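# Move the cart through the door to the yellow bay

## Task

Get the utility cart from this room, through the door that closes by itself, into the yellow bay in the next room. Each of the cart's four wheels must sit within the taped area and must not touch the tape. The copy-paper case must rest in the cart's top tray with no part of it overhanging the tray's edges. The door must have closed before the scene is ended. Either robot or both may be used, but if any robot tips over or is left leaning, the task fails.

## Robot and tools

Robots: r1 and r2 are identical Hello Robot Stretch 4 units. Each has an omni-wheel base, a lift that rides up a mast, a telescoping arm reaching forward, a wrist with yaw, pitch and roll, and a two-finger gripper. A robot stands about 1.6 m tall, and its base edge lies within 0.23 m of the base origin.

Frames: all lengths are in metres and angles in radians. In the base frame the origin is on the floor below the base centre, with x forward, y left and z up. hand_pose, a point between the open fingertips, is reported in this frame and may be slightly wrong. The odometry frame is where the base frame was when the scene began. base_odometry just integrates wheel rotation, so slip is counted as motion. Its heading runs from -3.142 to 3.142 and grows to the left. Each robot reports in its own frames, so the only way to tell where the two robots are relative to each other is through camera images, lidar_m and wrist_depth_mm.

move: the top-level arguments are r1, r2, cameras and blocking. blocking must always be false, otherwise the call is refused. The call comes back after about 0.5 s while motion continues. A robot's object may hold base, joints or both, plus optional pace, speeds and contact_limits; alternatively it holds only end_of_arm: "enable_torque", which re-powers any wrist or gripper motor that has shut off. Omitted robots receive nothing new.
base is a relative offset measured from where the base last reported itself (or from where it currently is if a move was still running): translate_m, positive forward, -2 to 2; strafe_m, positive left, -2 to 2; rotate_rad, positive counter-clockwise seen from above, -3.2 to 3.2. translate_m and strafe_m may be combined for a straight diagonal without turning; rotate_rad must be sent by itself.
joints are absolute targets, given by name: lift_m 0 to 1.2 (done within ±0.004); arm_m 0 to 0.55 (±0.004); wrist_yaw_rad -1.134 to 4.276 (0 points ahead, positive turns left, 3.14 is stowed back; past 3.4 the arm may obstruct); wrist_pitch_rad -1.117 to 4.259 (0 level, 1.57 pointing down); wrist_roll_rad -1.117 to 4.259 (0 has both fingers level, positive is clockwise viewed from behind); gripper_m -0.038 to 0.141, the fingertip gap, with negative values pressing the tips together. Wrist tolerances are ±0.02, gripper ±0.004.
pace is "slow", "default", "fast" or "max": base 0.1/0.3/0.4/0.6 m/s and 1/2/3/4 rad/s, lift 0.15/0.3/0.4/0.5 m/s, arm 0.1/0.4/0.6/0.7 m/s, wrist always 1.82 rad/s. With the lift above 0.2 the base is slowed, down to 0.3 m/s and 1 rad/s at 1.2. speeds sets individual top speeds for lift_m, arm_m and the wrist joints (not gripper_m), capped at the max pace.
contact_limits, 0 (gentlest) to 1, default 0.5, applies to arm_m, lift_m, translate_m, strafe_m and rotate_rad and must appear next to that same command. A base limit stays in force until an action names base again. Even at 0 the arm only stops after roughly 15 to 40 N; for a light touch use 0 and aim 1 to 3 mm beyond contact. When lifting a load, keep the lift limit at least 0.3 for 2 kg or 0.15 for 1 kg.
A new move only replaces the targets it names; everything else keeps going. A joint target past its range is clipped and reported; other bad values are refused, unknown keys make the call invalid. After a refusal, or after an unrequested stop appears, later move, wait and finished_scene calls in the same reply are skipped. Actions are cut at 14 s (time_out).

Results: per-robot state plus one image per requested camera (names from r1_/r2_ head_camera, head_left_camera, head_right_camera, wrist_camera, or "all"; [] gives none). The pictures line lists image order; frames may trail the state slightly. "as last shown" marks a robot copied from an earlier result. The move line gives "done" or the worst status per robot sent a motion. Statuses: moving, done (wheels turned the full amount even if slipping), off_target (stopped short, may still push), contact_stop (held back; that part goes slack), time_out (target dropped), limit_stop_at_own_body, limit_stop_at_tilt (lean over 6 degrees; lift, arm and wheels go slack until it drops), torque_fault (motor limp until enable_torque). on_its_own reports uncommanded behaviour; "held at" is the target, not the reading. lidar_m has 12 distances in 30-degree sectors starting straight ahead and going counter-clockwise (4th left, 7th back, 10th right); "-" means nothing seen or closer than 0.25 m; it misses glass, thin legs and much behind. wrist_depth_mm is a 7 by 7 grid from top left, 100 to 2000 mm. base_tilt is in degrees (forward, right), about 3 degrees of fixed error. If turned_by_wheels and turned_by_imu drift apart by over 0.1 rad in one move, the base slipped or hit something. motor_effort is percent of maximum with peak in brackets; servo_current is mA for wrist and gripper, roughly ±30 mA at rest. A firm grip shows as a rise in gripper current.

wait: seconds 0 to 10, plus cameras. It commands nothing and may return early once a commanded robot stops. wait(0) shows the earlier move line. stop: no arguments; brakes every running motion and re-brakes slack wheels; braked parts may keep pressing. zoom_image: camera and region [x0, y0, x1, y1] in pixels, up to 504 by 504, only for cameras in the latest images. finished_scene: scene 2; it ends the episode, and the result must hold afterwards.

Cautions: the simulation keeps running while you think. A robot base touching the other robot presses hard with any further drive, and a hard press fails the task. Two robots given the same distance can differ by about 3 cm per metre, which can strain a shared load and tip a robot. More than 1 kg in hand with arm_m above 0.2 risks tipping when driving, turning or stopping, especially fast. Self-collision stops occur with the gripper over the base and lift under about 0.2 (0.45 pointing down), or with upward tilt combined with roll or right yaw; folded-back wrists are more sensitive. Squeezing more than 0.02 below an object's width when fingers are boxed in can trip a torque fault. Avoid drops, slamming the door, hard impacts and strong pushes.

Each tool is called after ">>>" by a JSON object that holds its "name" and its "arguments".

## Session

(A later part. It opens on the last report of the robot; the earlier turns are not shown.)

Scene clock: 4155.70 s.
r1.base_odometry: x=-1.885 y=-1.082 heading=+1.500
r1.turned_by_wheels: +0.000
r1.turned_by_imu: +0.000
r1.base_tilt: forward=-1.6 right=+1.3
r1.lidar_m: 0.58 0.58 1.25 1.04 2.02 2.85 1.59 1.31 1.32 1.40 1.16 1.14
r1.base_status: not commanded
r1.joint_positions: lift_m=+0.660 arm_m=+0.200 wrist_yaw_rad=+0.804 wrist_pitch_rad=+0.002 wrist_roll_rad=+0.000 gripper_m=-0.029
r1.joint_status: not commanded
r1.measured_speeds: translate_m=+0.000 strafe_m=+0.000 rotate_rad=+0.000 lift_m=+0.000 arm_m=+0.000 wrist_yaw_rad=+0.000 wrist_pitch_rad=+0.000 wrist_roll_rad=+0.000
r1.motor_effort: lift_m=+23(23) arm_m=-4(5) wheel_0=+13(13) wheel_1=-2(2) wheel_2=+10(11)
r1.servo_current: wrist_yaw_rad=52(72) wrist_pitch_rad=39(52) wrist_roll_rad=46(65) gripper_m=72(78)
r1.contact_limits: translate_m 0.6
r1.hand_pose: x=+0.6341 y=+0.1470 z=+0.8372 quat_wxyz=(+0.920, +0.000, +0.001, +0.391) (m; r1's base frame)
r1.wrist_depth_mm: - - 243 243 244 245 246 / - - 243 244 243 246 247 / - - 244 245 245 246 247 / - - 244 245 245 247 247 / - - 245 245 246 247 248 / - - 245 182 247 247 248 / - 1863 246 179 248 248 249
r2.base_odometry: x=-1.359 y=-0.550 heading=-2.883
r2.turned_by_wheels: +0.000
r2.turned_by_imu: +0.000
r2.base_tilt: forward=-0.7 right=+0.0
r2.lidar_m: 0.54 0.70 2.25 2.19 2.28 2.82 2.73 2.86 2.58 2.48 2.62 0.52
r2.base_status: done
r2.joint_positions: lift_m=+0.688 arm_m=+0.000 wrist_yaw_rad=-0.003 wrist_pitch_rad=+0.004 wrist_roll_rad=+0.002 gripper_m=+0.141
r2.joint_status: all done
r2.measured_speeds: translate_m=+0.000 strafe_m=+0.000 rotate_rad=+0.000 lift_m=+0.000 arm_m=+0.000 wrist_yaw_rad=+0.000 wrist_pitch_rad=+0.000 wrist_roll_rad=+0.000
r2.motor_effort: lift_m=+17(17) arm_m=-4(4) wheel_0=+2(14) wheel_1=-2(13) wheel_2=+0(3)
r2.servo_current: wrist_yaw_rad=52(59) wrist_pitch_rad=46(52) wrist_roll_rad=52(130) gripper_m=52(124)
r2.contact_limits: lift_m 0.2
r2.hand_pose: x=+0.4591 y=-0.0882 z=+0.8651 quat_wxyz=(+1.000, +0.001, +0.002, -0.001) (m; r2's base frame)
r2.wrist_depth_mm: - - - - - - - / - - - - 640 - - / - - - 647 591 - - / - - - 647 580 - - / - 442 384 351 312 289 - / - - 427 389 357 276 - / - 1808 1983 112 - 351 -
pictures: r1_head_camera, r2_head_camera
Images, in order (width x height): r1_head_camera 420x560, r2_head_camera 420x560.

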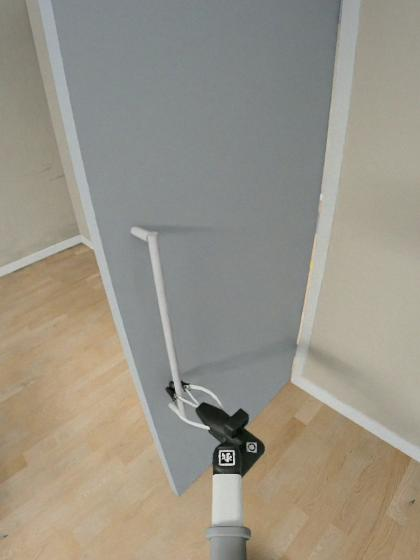

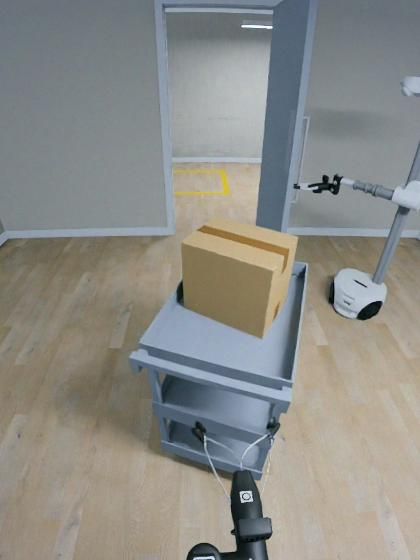

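>>> {"name": "move", "arguments": {"r2": {"base": {"translate_m": 0.25}, "pace": "slow", "contact_limits": {"translate_m": 0.6}}, "blocking": false, "cameras": []}}

>>> {"name": "wait", "arguments": {"seconds": 5, "cameras": ["r2_head_camera"]}}

>>> {"name": "zoom_image", "arguments": {"camera": "r2_head_camera", "region": [110, 220, 350, 500]}}

Scene clock: 4177.70 s.
move: r2 moving
r1.base_odometry: x=-1.885 y=-1.082 heading=+1.500
r1.turned_by_wheels: +0.000
r1.turned_by_imu: +0.000
r1.base_tilt: forward=-1.6 right=+1.2
r1.lidar_m: 0.59 0.60 1.24 1.00 2.02 2.85 1.57 1.32 1.32 1.37 1.15 1.17
r1.base_status: not commanded
r1.joint_positions: lift_m=+0.660 arm_m=+0.200 wrist_yaw_rad=+0.804 wrist_pitch_rad=+0.002 wrist_roll_rad=+0.000 gripper_m=-0.029
r1.joint_status: not commanded
r1.measured_speeds: translate_m=+0.000 strafe_m=+0.000 rotate_rad=+0.000 lift_m=+0.000 arm_m=+0.000 wrist_yaw_rad=+0.000 wrist_pitch_rad=+0.000 wrist_roll_rad=+0.000
r1.motor_effort: lift_m=+23(23) arm_m=-5(5) wheel_0=+13(13) wheel_1=-2(2) wheel_2=+11(11)
r1.servo_current: wrist_yaw_rad=26(65) wrist_pitch_rad=39(46) wrist_roll_rad=52(52) gripper_m=72(78)
r1.contact_limits: translate_m 0.6
r1.hand_pose: x=+0.6341 y=+0.1470 z=+0.8372 quat_wxyz=(+0.920, +0.000, +0.001, +0.391) (m; r1's base frame)
r1.wrist_depth_mm: - - 242 242 244 245 245 / - - 244 245 244 245 246 / - - 244 244 245 246 247 / - - 245 245 246 246 247 / - - 245 246 246 247 248 / - - 245 182 247 248 249 / - 1921 246 178 248 249 249
r2.base_odometry: x=-1.371 y=-0.553 heading=-2.882
r2.turned_by_wheels: +0.000
r2.turned_by_imu: +0.001
r2.base_tilt: forward=-0.7 right=+0.1
r2.lidar_m: 0.52 0.64 2.26 2.20 2.30 2.84 2.74 2.88 2.59 2.48 2.61 0.53
r2.base_status: translate_m moving
r2.joint_positions: lift_m=+0.688 arm_m=+0.000 wrist_yaw_rad=-0.003 wrist_pitch_rad=+0.004 wrist_roll_rad=+0.002 gripper_m=+0.141
r2.joint_status: not commanded
r2.measured_speeds: translate_m=+0.049 strafe_m=+0.000 rotate_rad=+0.002 lift_m=+0.000 arm_m=+0.000 wrist_yaw_rad=+0.000 wrist_pitch_rad=+0.000 wrist_roll_rad=+0.000
r2.motor_effort: lift_m=+17(17) arm_m=-4(4) wheel_0=+7(8) wheel_1=+7(7) wheel_2=-10(10)
r2.servo_current: wrist_yaw_rad=46(52) wrist_pitch_rad=39(46) wrist_roll_rad=52(65) gripper_m=52(59)
r2.contact_limits: lift_m 0.2; translate_m 0.6
r2.hand_pose: x=+0.4591 y=-0.0882 z=+0.8651 quat_wxyz=(+1.000, +0.001, +0.002, -0.001) (m; r2's base frame)
r2.wrist_depth_mm: - - - - - - - / - - - - 621 - - / - - - 634 569 - - / - - - 640 574 - - / - 427 366 338 304 279 - / - 504 421 384 347 201 - / - 1808 - 112 - 338 -
pictures: none
No camera images: "cameras" was empty.

Scene clock: 4181.00 s.
earlier move: r2 done
r1.base_odometry: x=-1.885 y=-1.082 heading=+1.500
r1.turned_by_wheels: +0.000
r1.turned_by_imu: +0.000
r1.base_tilt: forward=-1.6 right=+1.3
r1.lidar_m: 0.56 0.61 0.98 0.92 1.88 2.81 1.58 1.33 1.31 1.40 1.14 1.13
r1.base_status: not commanded
r1.joint_positions: lift_m=+0.660 arm_m=+0.200 wrist_yaw_rad=+0.804 wrist_pitch_rad=+0.002 wrist_roll_rad=+0.000 gripper_m=-0.029
r1.joint_status: not commanded
r1.measured_speeds: translate_m=+0.000 strafe_m=+0.000 rotate_rad=+0.000 lift_m=+0.000 arm_m=+0.000 wrist_yaw_rad=+0.000 wrist_pitch_rad=+0.000 wrist_roll_rad=+0.000
r1.motor_effort: lift_m=+23(23) arm_m=-5(5) wheel_0=+12(13) wheel_1=-2(2) wheel_2=+11(11)
r1.servo_current: wrist_yaw_rad=39(65) wrist_pitch_rad=46(52) wrist_roll_rad=59(72) gripper_m=72(78)
r1.contact_limits: translate_m 0.6
r1.hand_pose: x=+0.6341 y=+0.1470 z=+0.8372 quat_wxyz=(+0.920, +0.000, +0.001, +0.391) (m; r1's base frame)
r1.wrist_depth_mm: - - 242 243 244 245 246 / - - 243 244 245 246 246 / - - 244 245 246 246 247 / - - 244 245 246 246 247 / - - 245 246 246 247 248 / - - 245 182 247 248 249 / - 1921 246 179 247 248 249
r2.base_odometry: x=-1.600 y=-0.614 heading=-2.882
r2.turned_by_wheels: +0.000
r2.turned_by_imu: +0.001
r2.base_tilt: forward=-0.7 right=+0.1
r2.lidar_m: 0.49 0.64 2.26 2.16 2.29 3.10 3.00 3.14 2.57 2.51 2.61 0.52
r2.base_status: done
r2.joint_positions: lift_m=+0.688 arm_m=+0.000 wrist_yaw_rad=-0.003 wrist_pitch_rad=+0.004 wrist_roll_rad=+0.002 gripper_m=+0.141
r2.joint_status: not commanded
r2.measured_speeds: translate_m=+0.000 strafe_m=+0.000 rotate_rad=+0.000 lift_m=+0.000 arm_m=+0.000 wrist_yaw_rad=+0.000 wrist_pitch_rad=+0.000 wrist_roll_rad=+0.000
r2.motor_effort: lift_m=+17(17) arm_m=+5(5) wheel_0=+7(11) wheel_1=+5(8) wheel_2=-7(17)
r2.servo_current: wrist_yaw_rad=59(59) wrist_pitch_rad=39(52) wrist_roll_rad=52(65) gripper_m=46(59)
r2.contact_limits: lift_m 0.2; translate_m 0.6
r2.hand_pose: x=+0.4590 y=-0.0883 z=+0.8651 quat_wxyz=(+1.000, +0.001, +0.002, -0.002) (m; r2's base frame)
r2.wrist_depth_mm: - - - - - - - / - - - - 525 - - / - - - 591 521 - - / - - - 591 521 1708 - / - 366 314 296 312 242 - / - 445 366 282 263 224 - / 1983 1708 - 112 - 291 -
wait: 3.30 of 5 s (r2 has come to rest)
pictures: r2_head_camera
Images, in order (width x height): r2_head_camera 420x560.

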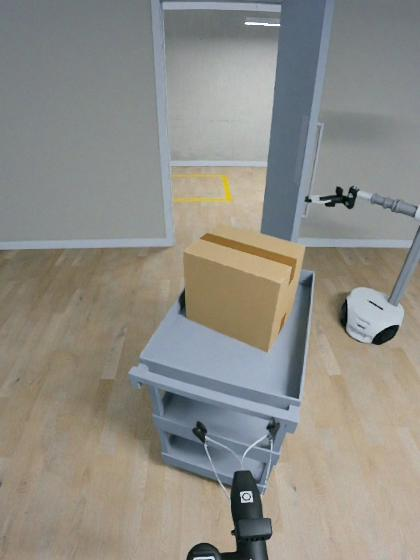

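Scaled by 1.800 from the camera's 420x560 image, which has a finer 1200x1600 frame.

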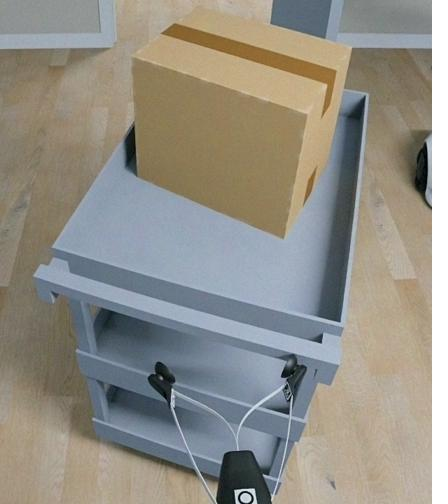

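>>> {"name": "move", "arguments": {"r2": {"base": {"translate_m": -0.03, "strafe_m": -0.045}, "pace": "slow", "contact_limits": {"translate_m": 0.6}}, "blocking": false, "cameras": []}}

>>> {"name": "wait", "arguments": {"seconds": 4, "cameras": ["r2_head_camera"]}}

>>> {"name": "zoom_image", "arguments": {"camera": "r2_head_camera", "region": [110, 220, 350, 500]}}

Scene clock: 4253.93 s.
move: r2 moving
r1.base_odometry: x=-1.885 y=-1.082 heading=+1.500
r1.turned_by_wheels: +0.000
r1.turned_by_imu: +0.000
r1.base_tilt: forward=-1.6 right=+1.2
r1.lidar_m: 0.57 0.61 1.03 0.87 1.89 2.83 1.57 1.33 1.30 1.38 1.16 1.15
r1.base_status: not commanded
r1.joint_positions: lift_m=+0.660 arm_m=+0.200 wrist_yaw_rad=+0.804 wrist_pitch_rad=+0.002 wrist_roll_rad=+0.000 gripper_m=-0.029
r1.joint_status: not commanded
r1.measured_speeds: translate_m=+0.000 strafe_m=+0.000 rotate_rad=+0.000 lift_m=+0.000 arm_m=+0.000 wrist_yaw_rad=+0.000 wrist_pitch_rad=+0.000 wrist_roll_rad=+0.000
r1.motor_effort: lift_m=+23(23) arm_m=-5(5) wheel_0=+12(13) wheel_1=-2(2) wheel_2=+11(11)
r1.servo_current: wrist_yaw_rad=39(65) wrist_pitch_rad=39(46) wrist_roll_rad=46(65) gripper_m=72(78)
r1.contact_limits: translate_m 0.6
r1.hand_pose: x=+0.6341 y=+0.1470 z=+0.8372 quat_wxyz=(+0.920, +0.000, +0.001, +0.391) (m; r1's base frame)
r1.wrist_depth_mm: - - 243 243 244 245 245 / - - 243 244 245 245 246 / - - 244 244 245 246 247 / - - 244 245 246 246 247 / - - 245 246 246 247 248 / - - 245 182 247 247 248 / - 1921 246 179 248 249 249
r2.base_odometry: x=-1.597 y=-0.603 heading=-2.882
r2.turned_by_wheels: +0.000
r2.turned_by_imu: +0.001
r2.base_tilt: forward=-0.7 right=+0.0
r2.lidar_m: 0.46 0.61 2.28 2.16 2.30 3.08 2.96 3.12 2.59 2.49 2.63 0.54
r2.base_status: translate_m moving; strafe_m moving
r2.joint_positions: lift_m=+0.688 arm_m=+0.000 wrist_yaw_rad=-0.003 wrist_pitch_rad=+0.004 wrist_roll_rad=+0.002 gripper_m=+0.141
r2.joint_status: not commanded
r2.measured_speeds: translate_m=-0.027 strafe_m=-0.041 rotate_rad=+0.002 lift_m=+0.000 arm_m=+0.000 wrist_yaw_rad=+0.000 wrist_pitch_rad=+0.000 wrist_roll_rad=+0.000
r2.motor_effort: lift_m=+17(17) arm_m=+4(5) wheel_0=+7(11) wheel_1=-8(9) wheel_2=+6(8)
r2.servo_current: wrist_yaw_rad=46(59) wrist_pitch_rad=39(46) wrist_roll_rad=52(52) gripper_m=52(59)
r2.contact_limits: lift_m 0.2; translate_m 0.6
r2.hand_pose: x=+0.4590 y=-0.0882 z=+0.8651 quat_wxyz=(+1.000, +0.001, +0.002, -0.001) (m; r2's base frame)
r2.wrist_depth_mm: - - - - - - - / - - - - 525 - - / - - - 591 535 - - / - - - 597 525 - - / - 366 319 298 312 244 - / - 455 370 285 306 225 - / - 1808 - 112 - 291 -
pictures: none
No camera images: "cameras" was empty.

Scene clock: 4255.20 s.
earlier move: r2 done
r1.base_odometry: x=-1.885 y=-1.082 heading=+1.500
r1.turned_by_wheels: +0.000
r1.turned_by_imu: +0.000
r1.base_tilt: forward=-1.6 right=+1.3
r1.lidar_m: 0.60 0.58 0.99 0.91 1.86 2.88 1.59 1.31 1.31 1.38 1.16 1.15
r1.base_status: not commanded
r1.joint_positions: lift_m=+0.660 arm_m=+0.200 wrist_yaw_rad=+0.804 wrist_pitch_rad=+0.002 wrist_roll_rad=+0.000 gripper_m=-0.029
r1.joint_status: not commanded
r1.measured_speeds: translate_m=+0.000 strafe_m=+0.000 rotate_rad=+0.000 lift_m=+0.000 arm_m=+0.000 wrist_yaw_rad=+0.000 wrist_pitch_rad=+0.000 wrist_roll_rad=+0.000
r1.motor_effort: lift_m=+23(23) arm_m=-4(5) wheel_0=+12(13) wheel_1=-2(2) wheel_2=+11(11)
r1.servo_current: wrist_yaw_rad=46(72) wrist_pitch_rad=39(52) wrist_roll_rad=46(65) gripper_m=72(78)
r1.contact_limits: translate_m 0.6
r1.hand_pose: x=+0.6341 y=+0.1470 z=+0.8372 quat_wxyz=(+0.920, +0.000, +0.001, +0.391) (m; r1's base frame)
r1.wrist_depth_mm: - - 243 243 244 245 245 / - - 243 244 245 245 246 / - - 244 245 245 246 247 / - - 244 245 246 246 246 / - - 245 245 246 247 248 / - - 245 182 247 248 248 / - 1921 246 179 248 249 248
r2.base_odometry: x=-1.583 y=-0.563 heading=-2.882
r2.turned_by_wheels: +0.000
r2.turned_by_imu: +0.000
r2.base_tilt: forward=-0.7 right=+0.0
r2.lidar_m: 0.50 0.63 2.34 2.23 2.35 3.07 2.96 3.10 2.54 2.46 2.60 0.54
r2.base_status: done
r2.joint_positions: lift_m=+0.688 arm_m=+0.000 wrist_yaw_rad=-0.003 wrist_pitch_rad=+0.004 wrist_roll_rad=+0.002 gripper_m=+0.141
r2.joint_status: not commanded
r2.measured_speeds: translate_m=+0.000 strafe_m=+0.000 rotate_rad=+0.000 lift_m=+0.000 arm_m=+0.000 wrist_yaw_rad=+0.000 wrist_pitch_rad=+0.000 wrist_roll_rad=+0.000
r2.motor_effort: lift_m=+17(17) arm_m=+5(5) wheel_0=+4(11) wheel_1=-4(9) wheel_2=+5(10)
r2.servo_current: wrist_yaw_rad=59(59) wrist_pitch_rad=39(52) wrist_roll_rad=46(59) gripper_m=52(59)
r2.contact_limits: lift_m 0.2; translate_m 0.6
r2.hand_pose: x=+0.4590 y=-0.0882 z=+0.8651 quat_wxyz=(+1.000, +0.001, +0.002, -0.001) (m; r2's base frame)
r2.wrist_depth_mm: - - - - - - - / - - - - 615 - - / - - - 597 574 - - / - - - 603 574 - - / - 373 330 301 290 - - / - 462 387 349 270 247 - / 1983 1756 - 112 320 1708 -
wait: 1.27 of 4 s (r2 has come to rest)
pictures: r2_head_camera
Images, in order (width x height): r2_head_camera 420x560.

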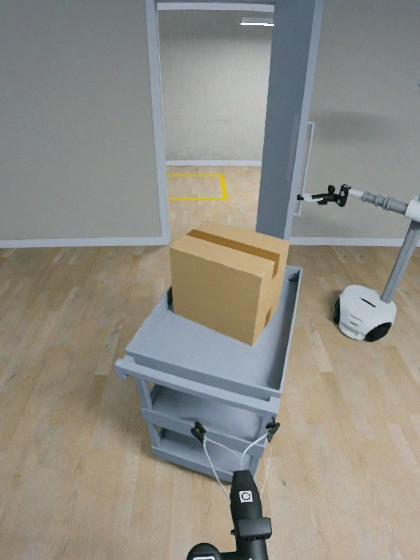

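Scaled by 1.800 from the camera's 420x560 image, which has a finer 1200x1600 frame.

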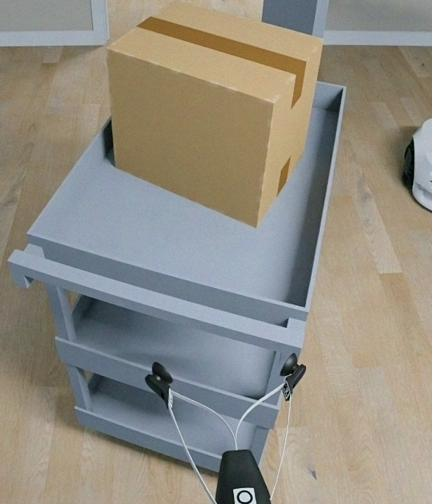

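>>> {"name": "move", "arguments": {"r2": {"base": {"translate_m": 0.15}, "pace": "slow", "contact_limits": {"translate_m": 0.6}}, "blocking": false, "cameras": []}}

>>> {"name": "wait", "arguments": {"seconds": 4, "cameras": ["r2_head_camera"]}}

>>> {"name": "zoom_image", "arguments": {"camera": "r2_head_camera", "region": [110, 220, 350, 500]}}

Scene clock: 4263.73 s.
move: r2 moving
r1.base_odometry: x=-1.885 y=-1.082 heading=+1.500
r1.turned_by_wheels: +0.000
r1.turned_by_imu: +0.000
r1.base_tilt: forward=-1.6 right=+1.2
r1.lidar_m: 0.58 0.60 1.01 0.91 1.87 2.85 1.57 1.31 1.35 1.41 1.15 1.14
r1.base_status: not commanded
r1.joint_positions: lift_m=+0.660 arm_m=+0.200 wrist_yaw_rad=+0.804 wrist_pitch_rad=+0.002 wrist_roll_rad=+0.000 gripper_m=-0.029
r1.joint_status: not commanded
r1.measured_speeds: translate_m=+0.000 strafe_m=+0.000 rotate_rad=+0.000 lift_m=+0.000 arm_m=+0.000 wrist_yaw_rad=+0.000 wrist_pitch_rad=+0.000 wrist_roll_rad=+0.000
r1.motor_effort: lift_m=+23(23) arm_m=-5(5) wheel_0=+13(13) wheel_1=-2(2) wheel_2=+11(11)
r1.servo_current: wrist_yaw_rad=46(59) wrist_pitch_rad=39(46) wrist_roll_rad=52(59) gripper_m=72(72)
r1.contact_limits: translate_m 0.6
r1.hand_pose: x=+0.6341 y=+0.1470 z=+0.8372 quat_wxyz=(+0.920, +0.000, +0.001, +0.391) (m; r1's base frame)
r1.wrist_depth_mm: - - 243 243 244 245 246 / - - 244 244 245 245 246 / - - 244 244 244 246 247 / - - 244 245 246 247 247 / - - 246 246 246 247 247 / - - 245 182 247 248 249 / - 1921 245 179 246 249 248
r2.base_odometry: x=-1.595 y=-0.566 heading=-2.882
r2.turned_by_wheels: +0.000
r2.turned_by_imu: +0.000
r2.base_tilt: forward=-0.7 right=+0.1
r2.lidar_m: 0.48 0.61 2.29 2.24 2.33 3.06 2.97 3.09 2.54 2.46 2.59 0.53
r2.base_status: translate_m moving
r2.joint_positions: lift_m=+0.688 arm_m=+0.000 wrist_yaw_rad=-0.003 wrist_pitch_rad=+0.004 wrist_roll_rad=+0.002 gripper_m=+0.141
r2.joint_status: not commanded
r2.measured_speeds: translate_m=+0.048 strafe_m=+0.000 rotate_rad=-0.002 lift_m=+0.000 arm_m=+0.000 wrist_yaw_rad=+0.000 wrist_pitch_rad=+0.000 wrist_roll_rad=+0.000
r2.motor_effort: lift_m=+17(17) arm_m=+4(5) wheel_0=+7(8) wheel_1=+6(7) wheel_2=-10(10)
r2.servo_current: wrist_yaw_rad=46(52) wrist_pitch_rad=46(46) wrist_roll_rad=46(65) gripper_m=52(59)
r2.contact_limits: lift_m 0.2; translate_m 0.6
r2.hand_pose: x=+0.4590 y=-0.0882 z=+0.8651 quat_wxyz=(+1.000, +0.001, +0.002, -0.001) (m; r2's base frame)
r2.wrist_depth_mm: - - - - - - - / - - - 627 569 - - / - - - 585 554 - - / - - - 591 559 - - / 449 368 317 297 309 - - / - 452 375 285 260 202 - / - 1756 - 112 312 1708 -
pictures: none
No camera images: "cameras" was empty.

Scene clock: 4266.03 s.
earlier move: r2 done
r1.base_odometry: x=-1.885 y=-1.082 heading=+1.500
r1.turned_by_wheels: +0.000
r1.turned_by_imu: +0.000
r1.base_tilt: forward=-1.6 right=+1.3
r1.lidar_m: 0.58 0.60 0.82 0.84 4.62 2.84 1.57 1.31 1.32 1.40 1.17 1.15
r1.base_status: not commanded
r1.joint_positions: lift_m=+0.660 arm_m=+0.200 wrist_yaw_rad=+0.804 wrist_pitch_rad=+0.002 wrist_roll_rad=+0.000 gripper_m=-0.029
r1.joint_status: not commanded
r1.measured_speeds: translate_m=+0.000 strafe_m=+0.000 rotate_rad=+0.000 lift_m=+0.000 arm_m=+0.000 wrist_yaw_rad=+0.000 wrist_pitch_rad=+0.000 wrist_roll_rad=+0.000
r1.motor_effort: lift_m=+23(23) arm_m=-5(5) wheel_0=+12(13) wheel_1=-2(2) wheel_2=+11(11)
r1.servo_current: wrist_yaw_rad=65(72) wrist_pitch_rad=39(46) wrist_roll_rad=59(72) gripper_m=72(78)
r1.contact_limits: translate_m 0.6
r1.hand_pose: x=+0.6341 y=+0.1470 z=+0.8372 quat_wxyz=(+0.920, +0.000, +0.001, +0.391) (m; r1's base frame)
r1.wrist_depth_mm: - - 242 243 244 245 245 / - - 243 244 245 246 247 / - - 244 245 246 246 246 / - - 245 245 245 247 247 / - - 245 247 246 248 248 / - - 246 182 247 248 248 / - 1921 245 179 247 249 249
r2.base_odometry: x=-1.728 y=-0.602 heading=-2.882
r2.turned_by_wheels: +0.000
r2.turned_by_imu: +0.000
r2.base_tilt: forward=-0.7 right=+0.1
r2.lidar_m: 0.49 0.57 2.32 2.21 2.35 3.19 3.14 3.26 2.56 2.46 1.80 0.52
r2.base_status: done
r2.joint_positions: lift_m=+0.688 arm_m=+0.000 wrist_yaw_rad=-0.007 wrist_pitch_rad=+0.004 wrist_roll_rad=+0.002 gripper_m=+0.141
r2.joint_status: not commanded
r2.measured_speeds: translate_m=+0.000 strafe_m=+0.000 rotate_rad=+0.000 lift_m=+0.000 arm_m=+0.000 wrist_yaw_rad=+0.000 wrist_pitch_rad=+0.000 wrist_roll_rad=+0.000
r2.motor_effort: lift_m=+17(17) arm_m=+5(5) wheel_0=+3(11) wheel_1=+3(8) wheel_2=-8(17)
r2.servo_current: wrist_yaw_rad=52(59) wrist_pitch_rad=52(52) wrist_roll_rad=33(65) gripper_m=52(59)
r2.contact_limits: lift_m 0.2; translate_m 0.6
r2.hand_pose: x=+0.4586 y=-0.0894 z=+0.8651 quat_wxyz=(+1.000, +0.001, +0.002, -0.003) (m; r2's base frame)
r2.wrist_depth_mm: - - - - - - - / - - - 591 517 - - / - - - 574 512 - - / - - - 574 517 - - / - 317 298 319 307 239 - / - 387 287 320 250 227 223 / 1983 1708 1983 112 - 290 -
wait: 2.30 of 4 s (r2 has come to rest)
pictures: r2_head_camera
Images, in order (width x height): r2_head_camera 420x560.

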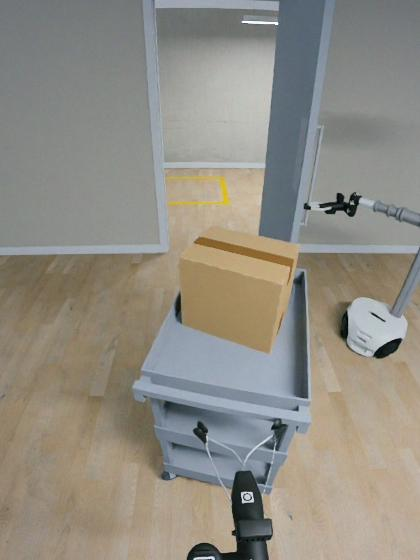

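Scaled by 1.800 from the camera's 420x560 image, which has a finer 1200x1600 frame.

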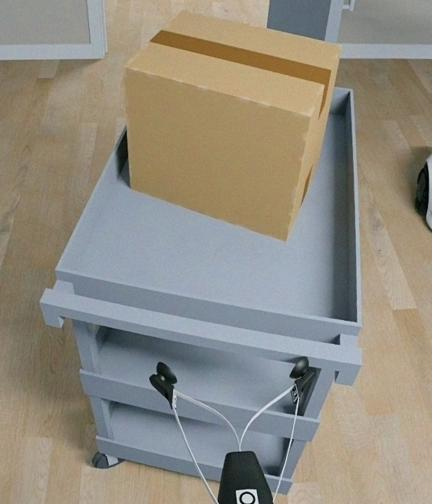

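>>> {"name": "move", "arguments": {"r2": {"base": {"translate_m": -0.03, "strafe_m": -0.045}, "pace": "slow", "contact_limits": {"translate_m": 0.6}}, "blocking": false, "cameras": []}}

>>> {"name": "wait", "arguments": {"seconds": 4, "cameras": []}}

>>> {"name": "move", "arguments": {"r2": {"base": {"translate_m": 0.13}, "pace": "slow", "contact_limits": {"translate_m": 0.6}}, "blocking": false, "cameras": []}}

>>> {"name": "wait", "arguments": {"seconds": 4, "cameras": ["r2_head_camera"]}}

>>> {"name": "zoom_image", "arguments": {"camera": "r2_head_camera", "region": [110, 220, 350, 500]}}

Scene clock: 4301.03 s.
move: r2 moving
r1.base_odometry: x=-1.885 y=-1.082 heading=+1.500
r1.turned_by_wheels: +0.000
r1.turned_by_imu: +0.000
r1.base_tilt: forward=-1.6 right=+1.2
r1.lidar_m: 0.57 0.62 0.82 0.84 1.85 2.82 1.60 1.31 1.28 1.37 1.15 1.15
r1.base_status: not commanded
r1.joint_positions: lift_m=+0.660 arm_m=+0.200 wrist_yaw_rad=+0.804 wrist_pitch_rad=+0.002 wrist_roll_rad=+0.000 gripper_m=-0.029
r1.joint_status: not commanded
r1.measured_speeds: translate_m=+0.000 strafe_m=+0.000 rotate_rad=+0.000 lift_m=+0.000 arm_m=+0.000 wrist_yaw_rad=+0.000 wrist_pitch_rad=+0.000 wrist_roll_rad=+0.000
r1.motor_effort: lift_m=+23(23) arm_m=-4(5) wheel_0=+12(13) wheel_1=-2(2) wheel_2=+11(11)
r1.servo_current: wrist_yaw_rad=46(65) wrist_pitch_rad=39(46) wrist_roll_rad=59(59) gripper_m=72(78)
r1.contact_limits: translate_m 0.6
r1.hand_pose: x=+0.6341 y=+0.1470 z=+0.8372 quat_wxyz=(+0.920, +0.000, +0.001, +0.391) (m; r1's base frame)
r1.wrist_depth_mm: - - 242 244 244 245 245 / - - 243 244 244 245 246 / - - 243 245 245 245 246 / - - 243 244 245 246 247 / - - 244 246 247 247 248 / - - 245 182 246 248 249 / - 1921 246 179 248 249 250
r2.base_odometry: x=-1.724 y=-0.590 heading=-2.882
r2.turned_by_wheels: +0.000
r2.turned_by_imu: +0.001
r2.base_tilt: forward=-0.7 right=+0.1
r2.lidar_m: 0.47 0.56 2.30 2.24 2.32 3.21 3.14 3.23 2.54 2.43 1.86 0.52
r2.base_status: translate_m moving; strafe_m moving
r2.joint_positions: lift_m=+0.688 arm_m=+0.000 wrist_yaw_rad=-0.003 wrist_pitch_rad=+0.004 wrist_roll_rad=+0.002 gripper_m=+0.141
r2.joint_status: not commanded
r2.measured_speeds: translate_m=-0.027 strafe_m=-0.040 rotate_rad=-0.002 lift_m=+0.000 arm_m=+0.000 wrist_yaw_rad=+0.009 wrist_pitch_rad=+0.000 wrist_roll_rad=+0.000
r2.motor_effort: lift_m=+17(17) arm_m=+4(5) wheel_0=+5(8) wheel_1=-7(8) wheel_2=+6(8)
r2.servo_current: wrist_yaw_rad=59(65) wrist_pitch_rad=46(46) wrist_roll_rad=46(59) gripper_m=52(59)
r2.contact_limits: lift_m 0.2; translate_m 0.6
r2.hand_pose: x=+0.4590 y=-0.0883 z=+0.8651 quat_wxyz=(+1.000, +0.001, +0.002, -0.002) (m; r2's base frame)
r2.wrist_depth_mm: - - - - - - - / - - - 603 521 - - / - - - 569 517 - - / - - - 574 521 - - / - 325 300 322 309 242 - / - 389 293 276 256 230 224 / 1983 1708 - 112 - 294 277
pictures: none
No camera images: "cameras" was empty.

Scene clock: 4302.30 s.
earlier move: r2 done
r1.base_odometry: x=-1.885 y=-1.082 heading=+1.500
r1.turned_by_wheels: +0.000
r1.turned_by_imu: +0.000
r1.base_tilt: forward=-1.6 right=+1.2
r1.lidar_m: 0.57 0.60 0.82 0.83 1.74 2.83 1.56 1.32 1.31 1.37 1.16 1.16
r1.base_status: not commanded
r1.joint_positions: lift_m=+0.660 arm_m=+0.200 wrist_yaw_rad=+0.804 wrist_pitch_rad=+0.002 wrist_roll_rad=+0.000 gripper_m=-0.029
r1.joint_status: not commanded
r1.measured_speeds: translate_m=+0.000 strafe_m=+0.000 rotate_rad=+0.000 lift_m=+0.000 arm_m=+0.000 wrist_yaw_rad=+0.000 wrist_pitch_rad=+0.000 wrist_roll_rad=+0.000
r1.motor_effort: lift_m=+23(23) arm_m=-4(5) wheel_0=+12(13) wheel_1=-2(2) wheel_2=+11(11)
r1.servo_current: wrist_yaw_rad=46(65) wrist_pitch_rad=39(52) wrist_roll_rad=39(72) gripper_m=72(78)
r1.contact_limits: translate_m 0.6
r1.hand_pose: x=+0.6341 y=+0.1470 z=+0.8372 quat_wxyz=(+0.920, +0.000, +0.001, +0.391) (m; r1's base frame)
r1.wrist_depth_mm: - - 242 244 244 245 246 / - - 243 244 245 245 246 / - - 244 245 245 246 247 / - - 244 245 246 247 247 / - - 245 246 246 247 248 / - - 245 182 247 247 248 / - 1921 246 179 247 248 250
r2.base_odometry: x=-1.710 y=-0.551 heading=-2.882
r2.turned_by_wheels: +0.000
r2.turned_by_imu: +0.000
r2.base_tilt: forward=-0.7 right=+0.1
r2.lidar_m: 0.49 0.58 2.34 2.27 2.36 3.17 3.12 3.23 2.51 2.42 2.55 0.53
r2.base_status: done
r2.joint_positions: lift_m=+0.688 arm_m=+0.000 wrist_yaw_rad=-0.003 wrist_pitch_rad=+0.004 wrist_roll_rad=+0.002 gripper_m=+0.141
r2.joint_status: not commanded
r2.measured_speeds: translate_m=+0.000 strafe_m=+0.000 rotate_rad=+0.000 lift_m=+0.000 arm_m=+0.000 wrist_yaw_rad=+0.000 wrist_pitch_rad=+0.000 wrist_roll_rad=+0.000
r2.motor_effort: lift_m=+17(17) arm_m=+4(5) wheel_0=+3(9) wheel_1=-5(9) wheel_2=+6(9)
r2.servo_current: wrist_yaw_rad=46(65) wrist_pitch_rad=39(46) wrist_roll_rad=39(59) gripper_m=46(59)
r2.contact_limits: lift_m 0.2; translate_m 0.6
r2.hand_pose: x=+0.4590 y=-0.0883 z=+0.8651 quat_wxyz=(+1.000, +0.001, +0.002, -0.001) (m; r2's base frame)
r2.wrist_depth_mm: - - - - - - - / - - - 597 668 - - / - - 661 574 597 - - / - - 668 580 535 - - / 377 347 312 296 290 304 - / - 216 366 291 317 245 - / 1983 1808 - 112 - 317 1921
wait: 1.27 of 4 s (r2 has come to rest)
pictures: none
No camera images: "cameras" was empty.

Scene clock: 4302.80 s.
move: r2 moving
r1.base_odometry: x=-1.885 y=-1.082 heading=+1.500
r1.turned_by_wheels: +0.000
r1.turned_by_imu: +0.000
r1.base_tilt: forward=-1.6 right=+1.2
r1.lidar_m: 0.59 0.60 0.81 0.83 1.79 2.84 1.57 1.33 1.32 1.38 1.14 1.16
r1.base_status: not commanded
r1.joint_positions: lift_m=+0.660 arm_m=+0.200 wrist_yaw_rad=+0.804 wrist_pitch_rad=+0.002 wrist_roll_rad=+0.000 gripper_m=-0.029
r1.joint_status: not commanded
r1.measured_speeds: translate_m=+0.000 strafe_m=+0.000 rotate_rad=+0.000 lift_m=+0.000 arm_m=+0.000 wrist_yaw_rad=+0.000 wrist_pitch_rad=+0.000 wrist_roll_rad=+0.000
r1.motor_effort: lift_m=+23(23) arm_m=-4(5) wheel_0=+12(13) wheel_1=-2(2) wheel_2=+11(11)
r1.servo_current: wrist_yaw_rad=46(59) wrist_pitch_rad=39(46) wrist_roll_rad=59(72) gripper_m=72(78)
r1.contact_limits: translate_m 0.6
r1.hand_pose: x=+0.6341 y=+0.1470 z=+0.8372 quat_wxyz=(+0.920, +0.000, +0.001, +0.391) (m; r1's base frame)
r1.wrist_depth_mm: - - 243 243 244 245 245 / - - 243 244 244 246 246 / - - 244 244 245 246 247 / - - 245 244 246 246 247 / - - 245 246 247 248 248 / - - 245 182 247 248 248 / - 1983 246 179 248 248 249
r2.base_odometry: x=-1.722 y=-0.554 heading=-2.882
r2.turned_by_wheels: +0.000
r2.turned_by_imu: +0.000
r2.base_tilt: forward=-0.7 right=+0.1
r2.lidar_m: 0.49 0.58 2.35 2.28 2.40 3.19 3.11 3.23 2.50 2.42 2.53 0.53
r2.base_status: translate_m moving
r2.joint_positions: lift_m=+0.688 arm_m=+0.000 wrist_yaw_rad=-0.003 wrist_pitch_rad=+0.004 wrist_roll_rad=+0.002 gripper_m=+0.141
r2.joint_status: not commanded
r2.measured_speeds: translate_m=+0.048 strafe_m=+0.000 rotate_rad=+0.001 lift_m=+0.000 arm_m=+0.000 wrist_yaw_rad=+0.000 wrist_pitch_rad=+0.000 wrist_roll_rad=+0.000
r2.motor_effort: lift_m=+17(17) arm_m=+5(5) wheel_0=+5(9) wheel_1=+6(6) wheel_2=-10(10)
r2.servo_current: wrist_yaw_rad=39(59) wrist_pitch_rad=39(46) wrist_roll_rad=52(65) gripper_m=52(59)
r2.contact_limits: lift_m 0.2; translate_m 0.6
r2.hand_pose: x=+0.4590 y=-0.0883 z=+0.8651 quat_wxyz=(+1.000, +0.001, +0.002, -0.001) (m; r2's base frame)
r2.wrist_depth_mm: - - - - - - - / - - - 591 574 - - / - - 647 564 574 - - / - - 661 569 530 - - / 370 329 301 297 306 290 - / 430 215 351 274 306 233 - / 1863 1756 1983 112 - 303 1921
pictures: none
No camera images: "cameras" was empty.

Scene clock: 4304.90 s.
earlier move: r2 done
r1.base_odometry: x=-1.885 y=-1.082 heading=+1.500
r1.turned_by_wheels: +0.000
r1.turned_by_imu: +0.000
r1.base_tilt: forward=-1.6 right=+1.2
r1.lidar_m: 0.61 0.59 0.79 0.84 4.62 2.83 1.59 1.32 1.32 1.38 1.15 1.15
r1.base_status: not commanded
r1.joint_positions: lift_m=+0.660 arm_m=+0.200 wrist_yaw_rad=+0.804 wrist_pitch_rad=+0.002 wrist_roll_rad=+0.000 gripper_m=-0.029
r1.joint_status: not commanded
r1.measured_speeds: translate_m=+0.000 strafe_m=+0.000 rotate_rad=+0.000 lift_m=+0.000 arm_m=+0.000 wrist_yaw_rad=+0.000 wrist_pitch_rad=+0.000 wrist_roll_rad=+0.000
r1.motor_effort: lift_m=+23(23) arm_m=-4(5) wheel_0=+12(13) wheel_1=-1(2) wheel_2=+11(11)
r1.servo_current: wrist_yaw_rad=52(65) wrist_pitch_rad=39(52) wrist_roll_rad=46(72) gripper_m=72(78)
r1.contact_limits: translate_m 0.6
r1.hand_pose: x=+0.6341 y=+0.1470 z=+0.8372 quat_wxyz=(+0.920, +0.000, +0.001, +0.391) (m; r1's base frame)
r1.wrist_depth_mm: - - 243 243 245 244 246 / - - 244 245 244 246 246 / - - 244 245 245 247 247 / - - 245 244 246 247 248 / - - 244 245 247 246 248 / - - 245 182 247 248 249 / - 1921 246 179 247 249 249
r2.base_odometry: x=-1.836 y=-0.584 heading=-2.882
r2.turned_by_wheels: -0.001
r2.turned_by_imu: -0.001
r2.base_tilt: forward=-0.8 right=+0.1
r2.lidar_m: 0.46 2.69 2.35 2.25 2.38 3.28 3.25 3.35 2.54 2.41 1.65 0.48
r2.base_status: done
r2.joint_positions: lift_m=+0.688 arm_m=+0.000 wrist_yaw_rad=-0.008 wrist_pitch_rad=+0.004 wrist_roll_rad=+0.002 gripper_m=+0.141
r2.joint_status: not commanded
r2.measured_speeds: translate_m=+0.000 strafe_m=+0.000 rotate_rad=+0.000 lift_m=+0.000 arm_m=+0.000 wrist_yaw_rad=+0.000 wrist_pitch_rad=+0.000 wrist_roll_rad=+0.000
r2.motor_effort: lift_m=+17(17) arm_m=+4(5) wheel_0=+1(9) wheel_1=+2(8) wheel_2=-12(16)
r2.servo_current: wrist_yaw_rad=59(65) wrist_pitch_rad=39(46) wrist_roll_rad=52(65) gripper_m=59(59)
r2.contact_limits: lift_m 0.2; translate_m 0.6
r2.hand_pose: x=+0.4585 y=-0.0899 z=+0.8651 quat_wxyz=(+1.000, +0.001, +0.002, -0.004) (m; r2's base frame)
r2.wrist_depth_mm: - - - - - - - / - - - 525 500 - - / - - 569 530 496 - - / - - 569 530 504 - - / - 315 306 301 294 239 286 / 257 215 246 243 237 233 289 / 1756 329 315 112 300 1708 291
wait: 2.10 of 4 s (r2 has come to rest)
pictures: r2_head_camera
Images, in order (width x height): r2_head_camera 420x560.

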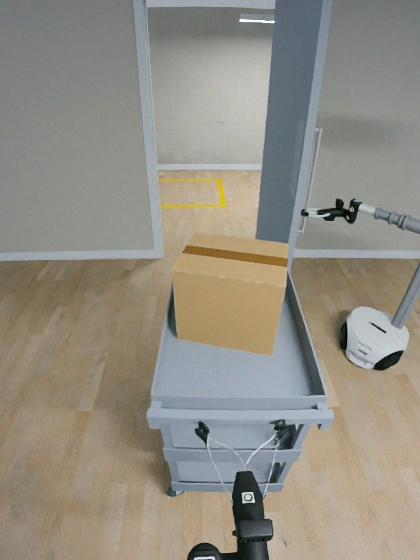

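Scaled by 1.800 from the camera's 420x560 image, which has a finer 1200x1600 frame.

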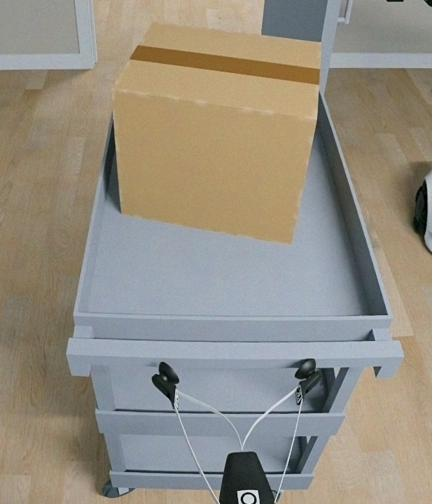

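>>> {"name": "move", "arguments": {"r2": {"base": {"translate_m": 0.3}, "pace": "slow", "contact_limits": {"translate_m": 0.6}}, "blocking": false, "cameras": []}}

>>> {"name": "wait", "arguments": {"seconds": 6, "cameras": ["r2_head_camera"]}}

>>> {"name": "zoom_image", "arguments": {"camera": "r2_head_camera", "region": [110, 220, 350, 500]}}

Scene clock: 4314.80 s.
move: r2 moving
r1.base_odometry: x=-1.885 y=-1.082 heading=+1.500
r1.turned_by_wheels: +0.000
r1.turned_by_imu: +0.000
r1.base_tilt: forward=-1.6 right=+1.3
r1.lidar_m: 0.60 0.60 0.78 0.84 4.60 2.83 1.58 1.32 1.29 1.37 1.15 1.12
r1.base_status: not commanded
r1.joint_positions: lift_m=+0.660 arm_m=+0.200 wrist_yaw_rad=+0.804 wrist_pitch_rad=+0.002 wrist_roll_rad=+0.000 gripper_m=-0.029
r1.joint_status: not commanded
r1.measured_speeds: translate_m=+0.000 strafe_m=+0.000 rotate_rad=+0.000 lift_m=+0.000 arm_m=+0.000 wrist_yaw_rad=+0.000 wrist_pitch_rad=+0.000 wrist_roll_rad=+0.000
r1.motor_effort: lift_m=+23(23) arm_m=-5(5) wheel_0=+12(13) wheel_1=-2(2) wheel_2=+11(11)
r1.servo_current: wrist_yaw_rad=46(72) wrist_pitch_rad=46(46) wrist_roll_rad=52(52) gripper_m=65(72)
r1.contact_limits: translate_m 0.6
r1.hand_pose: x=+0.6341 y=+0.1470 z=+0.8372 quat_wxyz=(+0.920, +0.000, +0.001, +0.391) (m; r1's base frame)
r1.wrist_depth_mm: - - 242 243 244 245 245 / - - 243 244 245 245 245 / - - 243 244 245 246 247 / - - 244 245 245 247 247 / - - 245 246 246 248 248 / - - 245 182 247 248 248 / - 1921 246 179 246 248 249
r2.base_odometry: x=-1.848 y=-0.587 heading=-2.883
r2.turned_by_wheels: -0.001
r2.turned_by_imu: +0.000
r2.base_tilt: forward=-0.7 right=+0.0
r2.lidar_m: 0.46 2.67 2.35 2.26 2.36 3.34 3.24 3.36 2.52 2.41 1.62 0.50
r2.base_status: translate_m moving
r2.joint_positions: lift_m=+0.688 arm_m=+0.000 wrist_yaw_rad=-0.011 wrist_pitch_rad=+0.004 wrist_roll_rad=+0.002 gripper_m=+0.141
r2.joint_status: not commanded
r2.measured_speeds: translate_m=+0.048 strafe_m=+0.000 rotate_rad=+0.002 lift_m=+0.000 arm_m=+0.000 wrist_yaw_rad=-0.002 wrist_pitch_rad=+0.000 wrist_roll_rad=+0.000
r2.motor_effort: lift_m=+17(17) arm_m=+5(5) wheel_0=+7(7) wheel_1=+7(7) wheel_2=-20(20)
r2.servo_current: wrist_yaw_rad=78(78) wrist_pitch_rad=39(46) wrist_roll_rad=52(59) gripper_m=46(59)
r2.contact_limits: lift_m 0.2; translate_m 0.6
r2.hand_pose: x=+0.4583 y=-0.0905 z=+0.8651 quat_wxyz=(+1.000, +0.001, +0.002, -0.005) (m; r2's base frame)
r2.wrist_depth_mm: - - - - - - - / - - - 525 492 - - / - - 559 521 496 - - / - - 564 530 504 - - / - 306 300 298 293 236 286 / 251 215 241 239 234 229 287 / 1756 320 309 112 297 1661 291
pictures: none
No camera images: "cameras" was empty.

Scene clock: 4318.57 s.
earlier move: r2 done
r1.base_odometry: x=-1.885 y=-1.082 heading=+1.500
r1.turned_by_wheels: +0.000
r1.turned_by_imu: +0.000
r1.base_tilt: forward=-1.6 right=+1.2
r1.lidar_m: 0.59 0.59 0.80 0.87 4.59 2.84 1.57 1.30 1.33 1.40 1.15 1.15
r1.base_status: not commanded
r1.joint_positions: lift_m=+0.660 arm_m=+0.200 wrist_yaw_rad=+0.804 wrist_pitch_rad=+0.002 wrist_roll_rad=+0.000 gripper_m=-0.029
r1.joint_status: not commanded
r1.measured_speeds: translate_m=+0.000 strafe_m=+0.000 rotate_rad=+0.000 lift_m=+0.000 arm_m=+0.000 wrist_yaw_rad=+0.000 wrist_pitch_rad=+0.000 wrist_roll_rad=+0.000
r1.motor_effort: lift_m=+23(23) arm_m=-4(5) wheel_0=+12(13) wheel_1=-2(2) wheel_2=+11(11)
r1.servo_current: wrist_yaw_rad=59(72) wrist_pitch_rad=39(52) wrist_roll_rad=33(72) gripper_m=72(78)
r1.contact_limits: translate_m 0.6
r1.hand_pose: x=+0.6341 y=+0.1470 z=+0.8372 quat_wxyz=(+0.920, +0.000, +0.001, +0.391) (m; r1's base frame)
r1.wrist_depth_mm: - - 242 243 244 245 246 / - - 243 244 245 245 246 / 683 - 243 244 246 246 247 / 654 842 244 245 246 246 248 / - 544 245 246 246 248 247 / - - 245 182 247 247 248 / - 137 246 179 247 248 249
r2.base_odometry: x=-2.125 y=-0.661 heading=-2.882
r2.turned_by_wheels: +0.001
r2.turned_by_imu: +0.001
r2.base_tilt: forward=-0.6 right=+0.1
r2.lidar_m: 0.47 2.36 2.34 2.27 2.38 3.32 3.57 3.39 2.52 2.43 1.34 0.53
r2.base_status: done
r2.joint_positions: lift_m=+0.688 arm_m=+0.000 wrist_yaw_rad=-0.003 wrist_pitch_rad=+0.004 wrist_roll_rad=+0.002 gripper_m=+0.141
r2.joint_status: not commanded
r2.measured_speeds: translate_m=+0.000 strafe_m=+0.000 rotate_rad=+0.000 lift_m=+0.000 arm_m=+0.000 wrist_yaw_rad=+0.000 wrist_pitch_rad=+0.000 wrist_roll_rad=+0.000
r2.motor_effort: lift_m=+17(17) arm_m=+5(5) wheel_0=+5(9) wheel_1=+5(8) wheel_2=-8(20)
r2.servo_current: wrist_yaw_rad=39(78) wrist_pitch_rad=39(52) wrist_roll_rad=39(59) gripper_m=52(59)
r2.contact_limits: lift_m 0.2; translate_m 0.6
r2.hand_pose: x=+0.4590 y=-0.0883 z=+0.8651 quat_wxyz=(+1.000, +0.001, +0.002, -0.001) (m; r2's base frame)
r2.wrist_depth_mm: - - - - - - - / - - - 549 535 - - / - - 559 549 535 - - / - - 564 544 535 - 1098 / - 307 306 317 287 274 278 / - 215 249 254 324 336 347 / 1921 307 310 112 - 1808 373
wait: 3.77 of 6 s (r2 has come to rest)
pictures: r2_head_camera
Images, in order (width x height): r2_head_camera 420x560.

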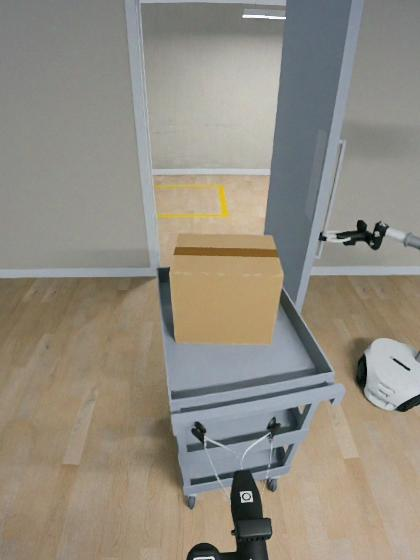

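Scaled by 1.800 from the camera's 420x560 image, which has a finer 1200x1600 frame.

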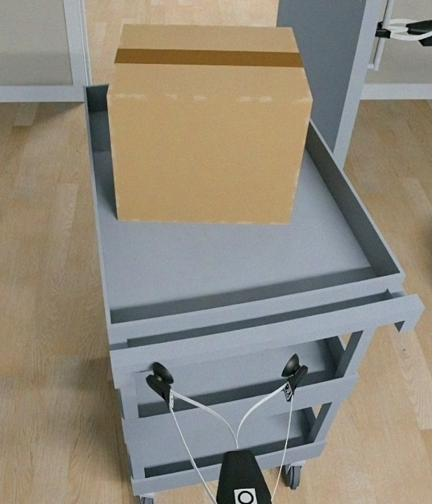

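>>> {"name": "wait", "arguments": {"seconds": 0, "cameras": ["r2_head_camera"]}}

>>> {"name": "zoom_image", "arguments": {"camera": "r2_head_camera", "region": [110, 220, 350, 500]}}

Scene clock: 4327.17 s.
r1.base_odometry: x=-1.885 y=-1.082 heading=+1.500
r1.turned_by_wheels: +0.000
r1.turned_by_imu: +0.000
r1.base_tilt: forward=-1.5 right=+1.2
r1.lidar_m: 0.57 0.61 0.80 0.88 4.59 2.83 1.53 1.30 1.28 1.40 1.15 1.14
r1.base_status: not commanded
r1.joint_positions: lift_m=+0.660 arm_m=+0.200 wrist_yaw_rad=+0.804 wrist_pitch_rad=+0.002 wrist_roll_rad=+0.000 gripper_m=-0.029
r1.joint_status: not commanded
r1.measured_speeds: translate_m=+0.000 strafe_m=+0.000 rotate_rad=+0.000 lift_m=+0.000 arm_m=+0.000 wrist_yaw_rad=+0.000 wrist_pitch_rad=+0.000 wrist_roll_rad=+0.000
r1.motor_effort: lift_m=+23(23) arm_m=-5(5) wheel_0=+13(13) wheel_1=-1(2) wheel_2=+11(11)
r1.servo_current: wrist_yaw_rad=59(72) wrist_pitch_rad=39(52) wrist_roll_rad=46(72) gripper_m=72(78)
r1.contact_limits: translate_m 0.6
r1.hand_pose: x=+0.6341 y=+0.1470 z=+0.8372 quat_wxyz=(+0.920, +0.000, +0.001, +0.391) (m; r1's base frame)
r1.wrist_depth_mm: - - 242 243 244 245 246 / - - 243 244 244 244 246 / 683 - 244 244 245 246 246 / 647 842 244 245 246 246 247 / - 544 245 245 246 247 247 / - - 245 182 248 248 248 / - 137 246 179 248 249 248
r2.base_odometry: x=-2.125 y=-0.661 heading=-2.882
r2.turned_by_wheels: +0.000
r2.turned_by_imu: +0.000
r2.base_tilt: forward=-0.7 right=+0.1
r2.lidar_m: 0.46 2.36 2.36 2.26 2.36 3.31 3.57 3.40 2.50 2.40 1.35 0.54
r2.base_status: done
r2.joint_positions: lift_m=+0.688 arm_m=+0.000 wrist_yaw_rad=-0.003 wrist_pitch_rad=+0.004 wrist_roll_rad=+0.002 gripper_m=+0.141
r2.joint_status: not commanded
r2.measured_speeds: translate_m=+0.000 strafe_m=+0.000 rotate_rad=+0.000 lift_m=+0.000 arm_m=+0.000 wrist_yaw_rad=+0.000 wrist_pitch_rad=+0.000 wrist_roll_rad=+0.000
r2.motor_effort: lift_m=+17(17) arm_m=+5(5) wheel_0=+5(9) wheel_1=+5(8) wheel_2=-8(20)
r2.servo_current: wrist_yaw_rad=52(78) wrist_pitch_rad=46(52) wrist_roll_rad=52(59) gripper_m=52(59)
r2.contact_limits: lift_m 0.2; translate_m 0.6
r2.hand_pose: x=+0.4590 y=-0.0883 z=+0.8651 quat_wxyz=(+1.000, +0.001, +0.002, -0.001) (m; r2's base frame)
r2.wrist_depth_mm: - - - - - - - / - - - 549 535 - - / - - 564 539 539 - - / - - 564 554 535 - 1118 / - 306 307 319 287 273 277 / - 214 247 254 322 336 345 / 1921 304 312 112 - 1808 370
pictures: r2_head_camera
Images, in order (width x height): r2_head_camera 420x560.

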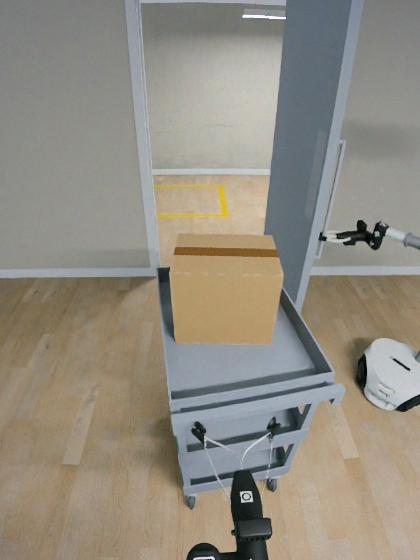

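Scaled by 1.800 from the camera's 420x560 image, which has a finer 1200x1600 frame.

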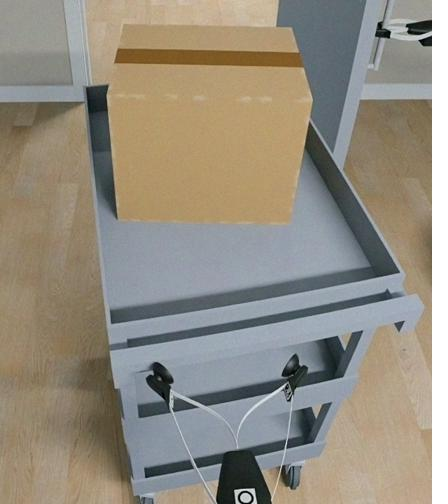

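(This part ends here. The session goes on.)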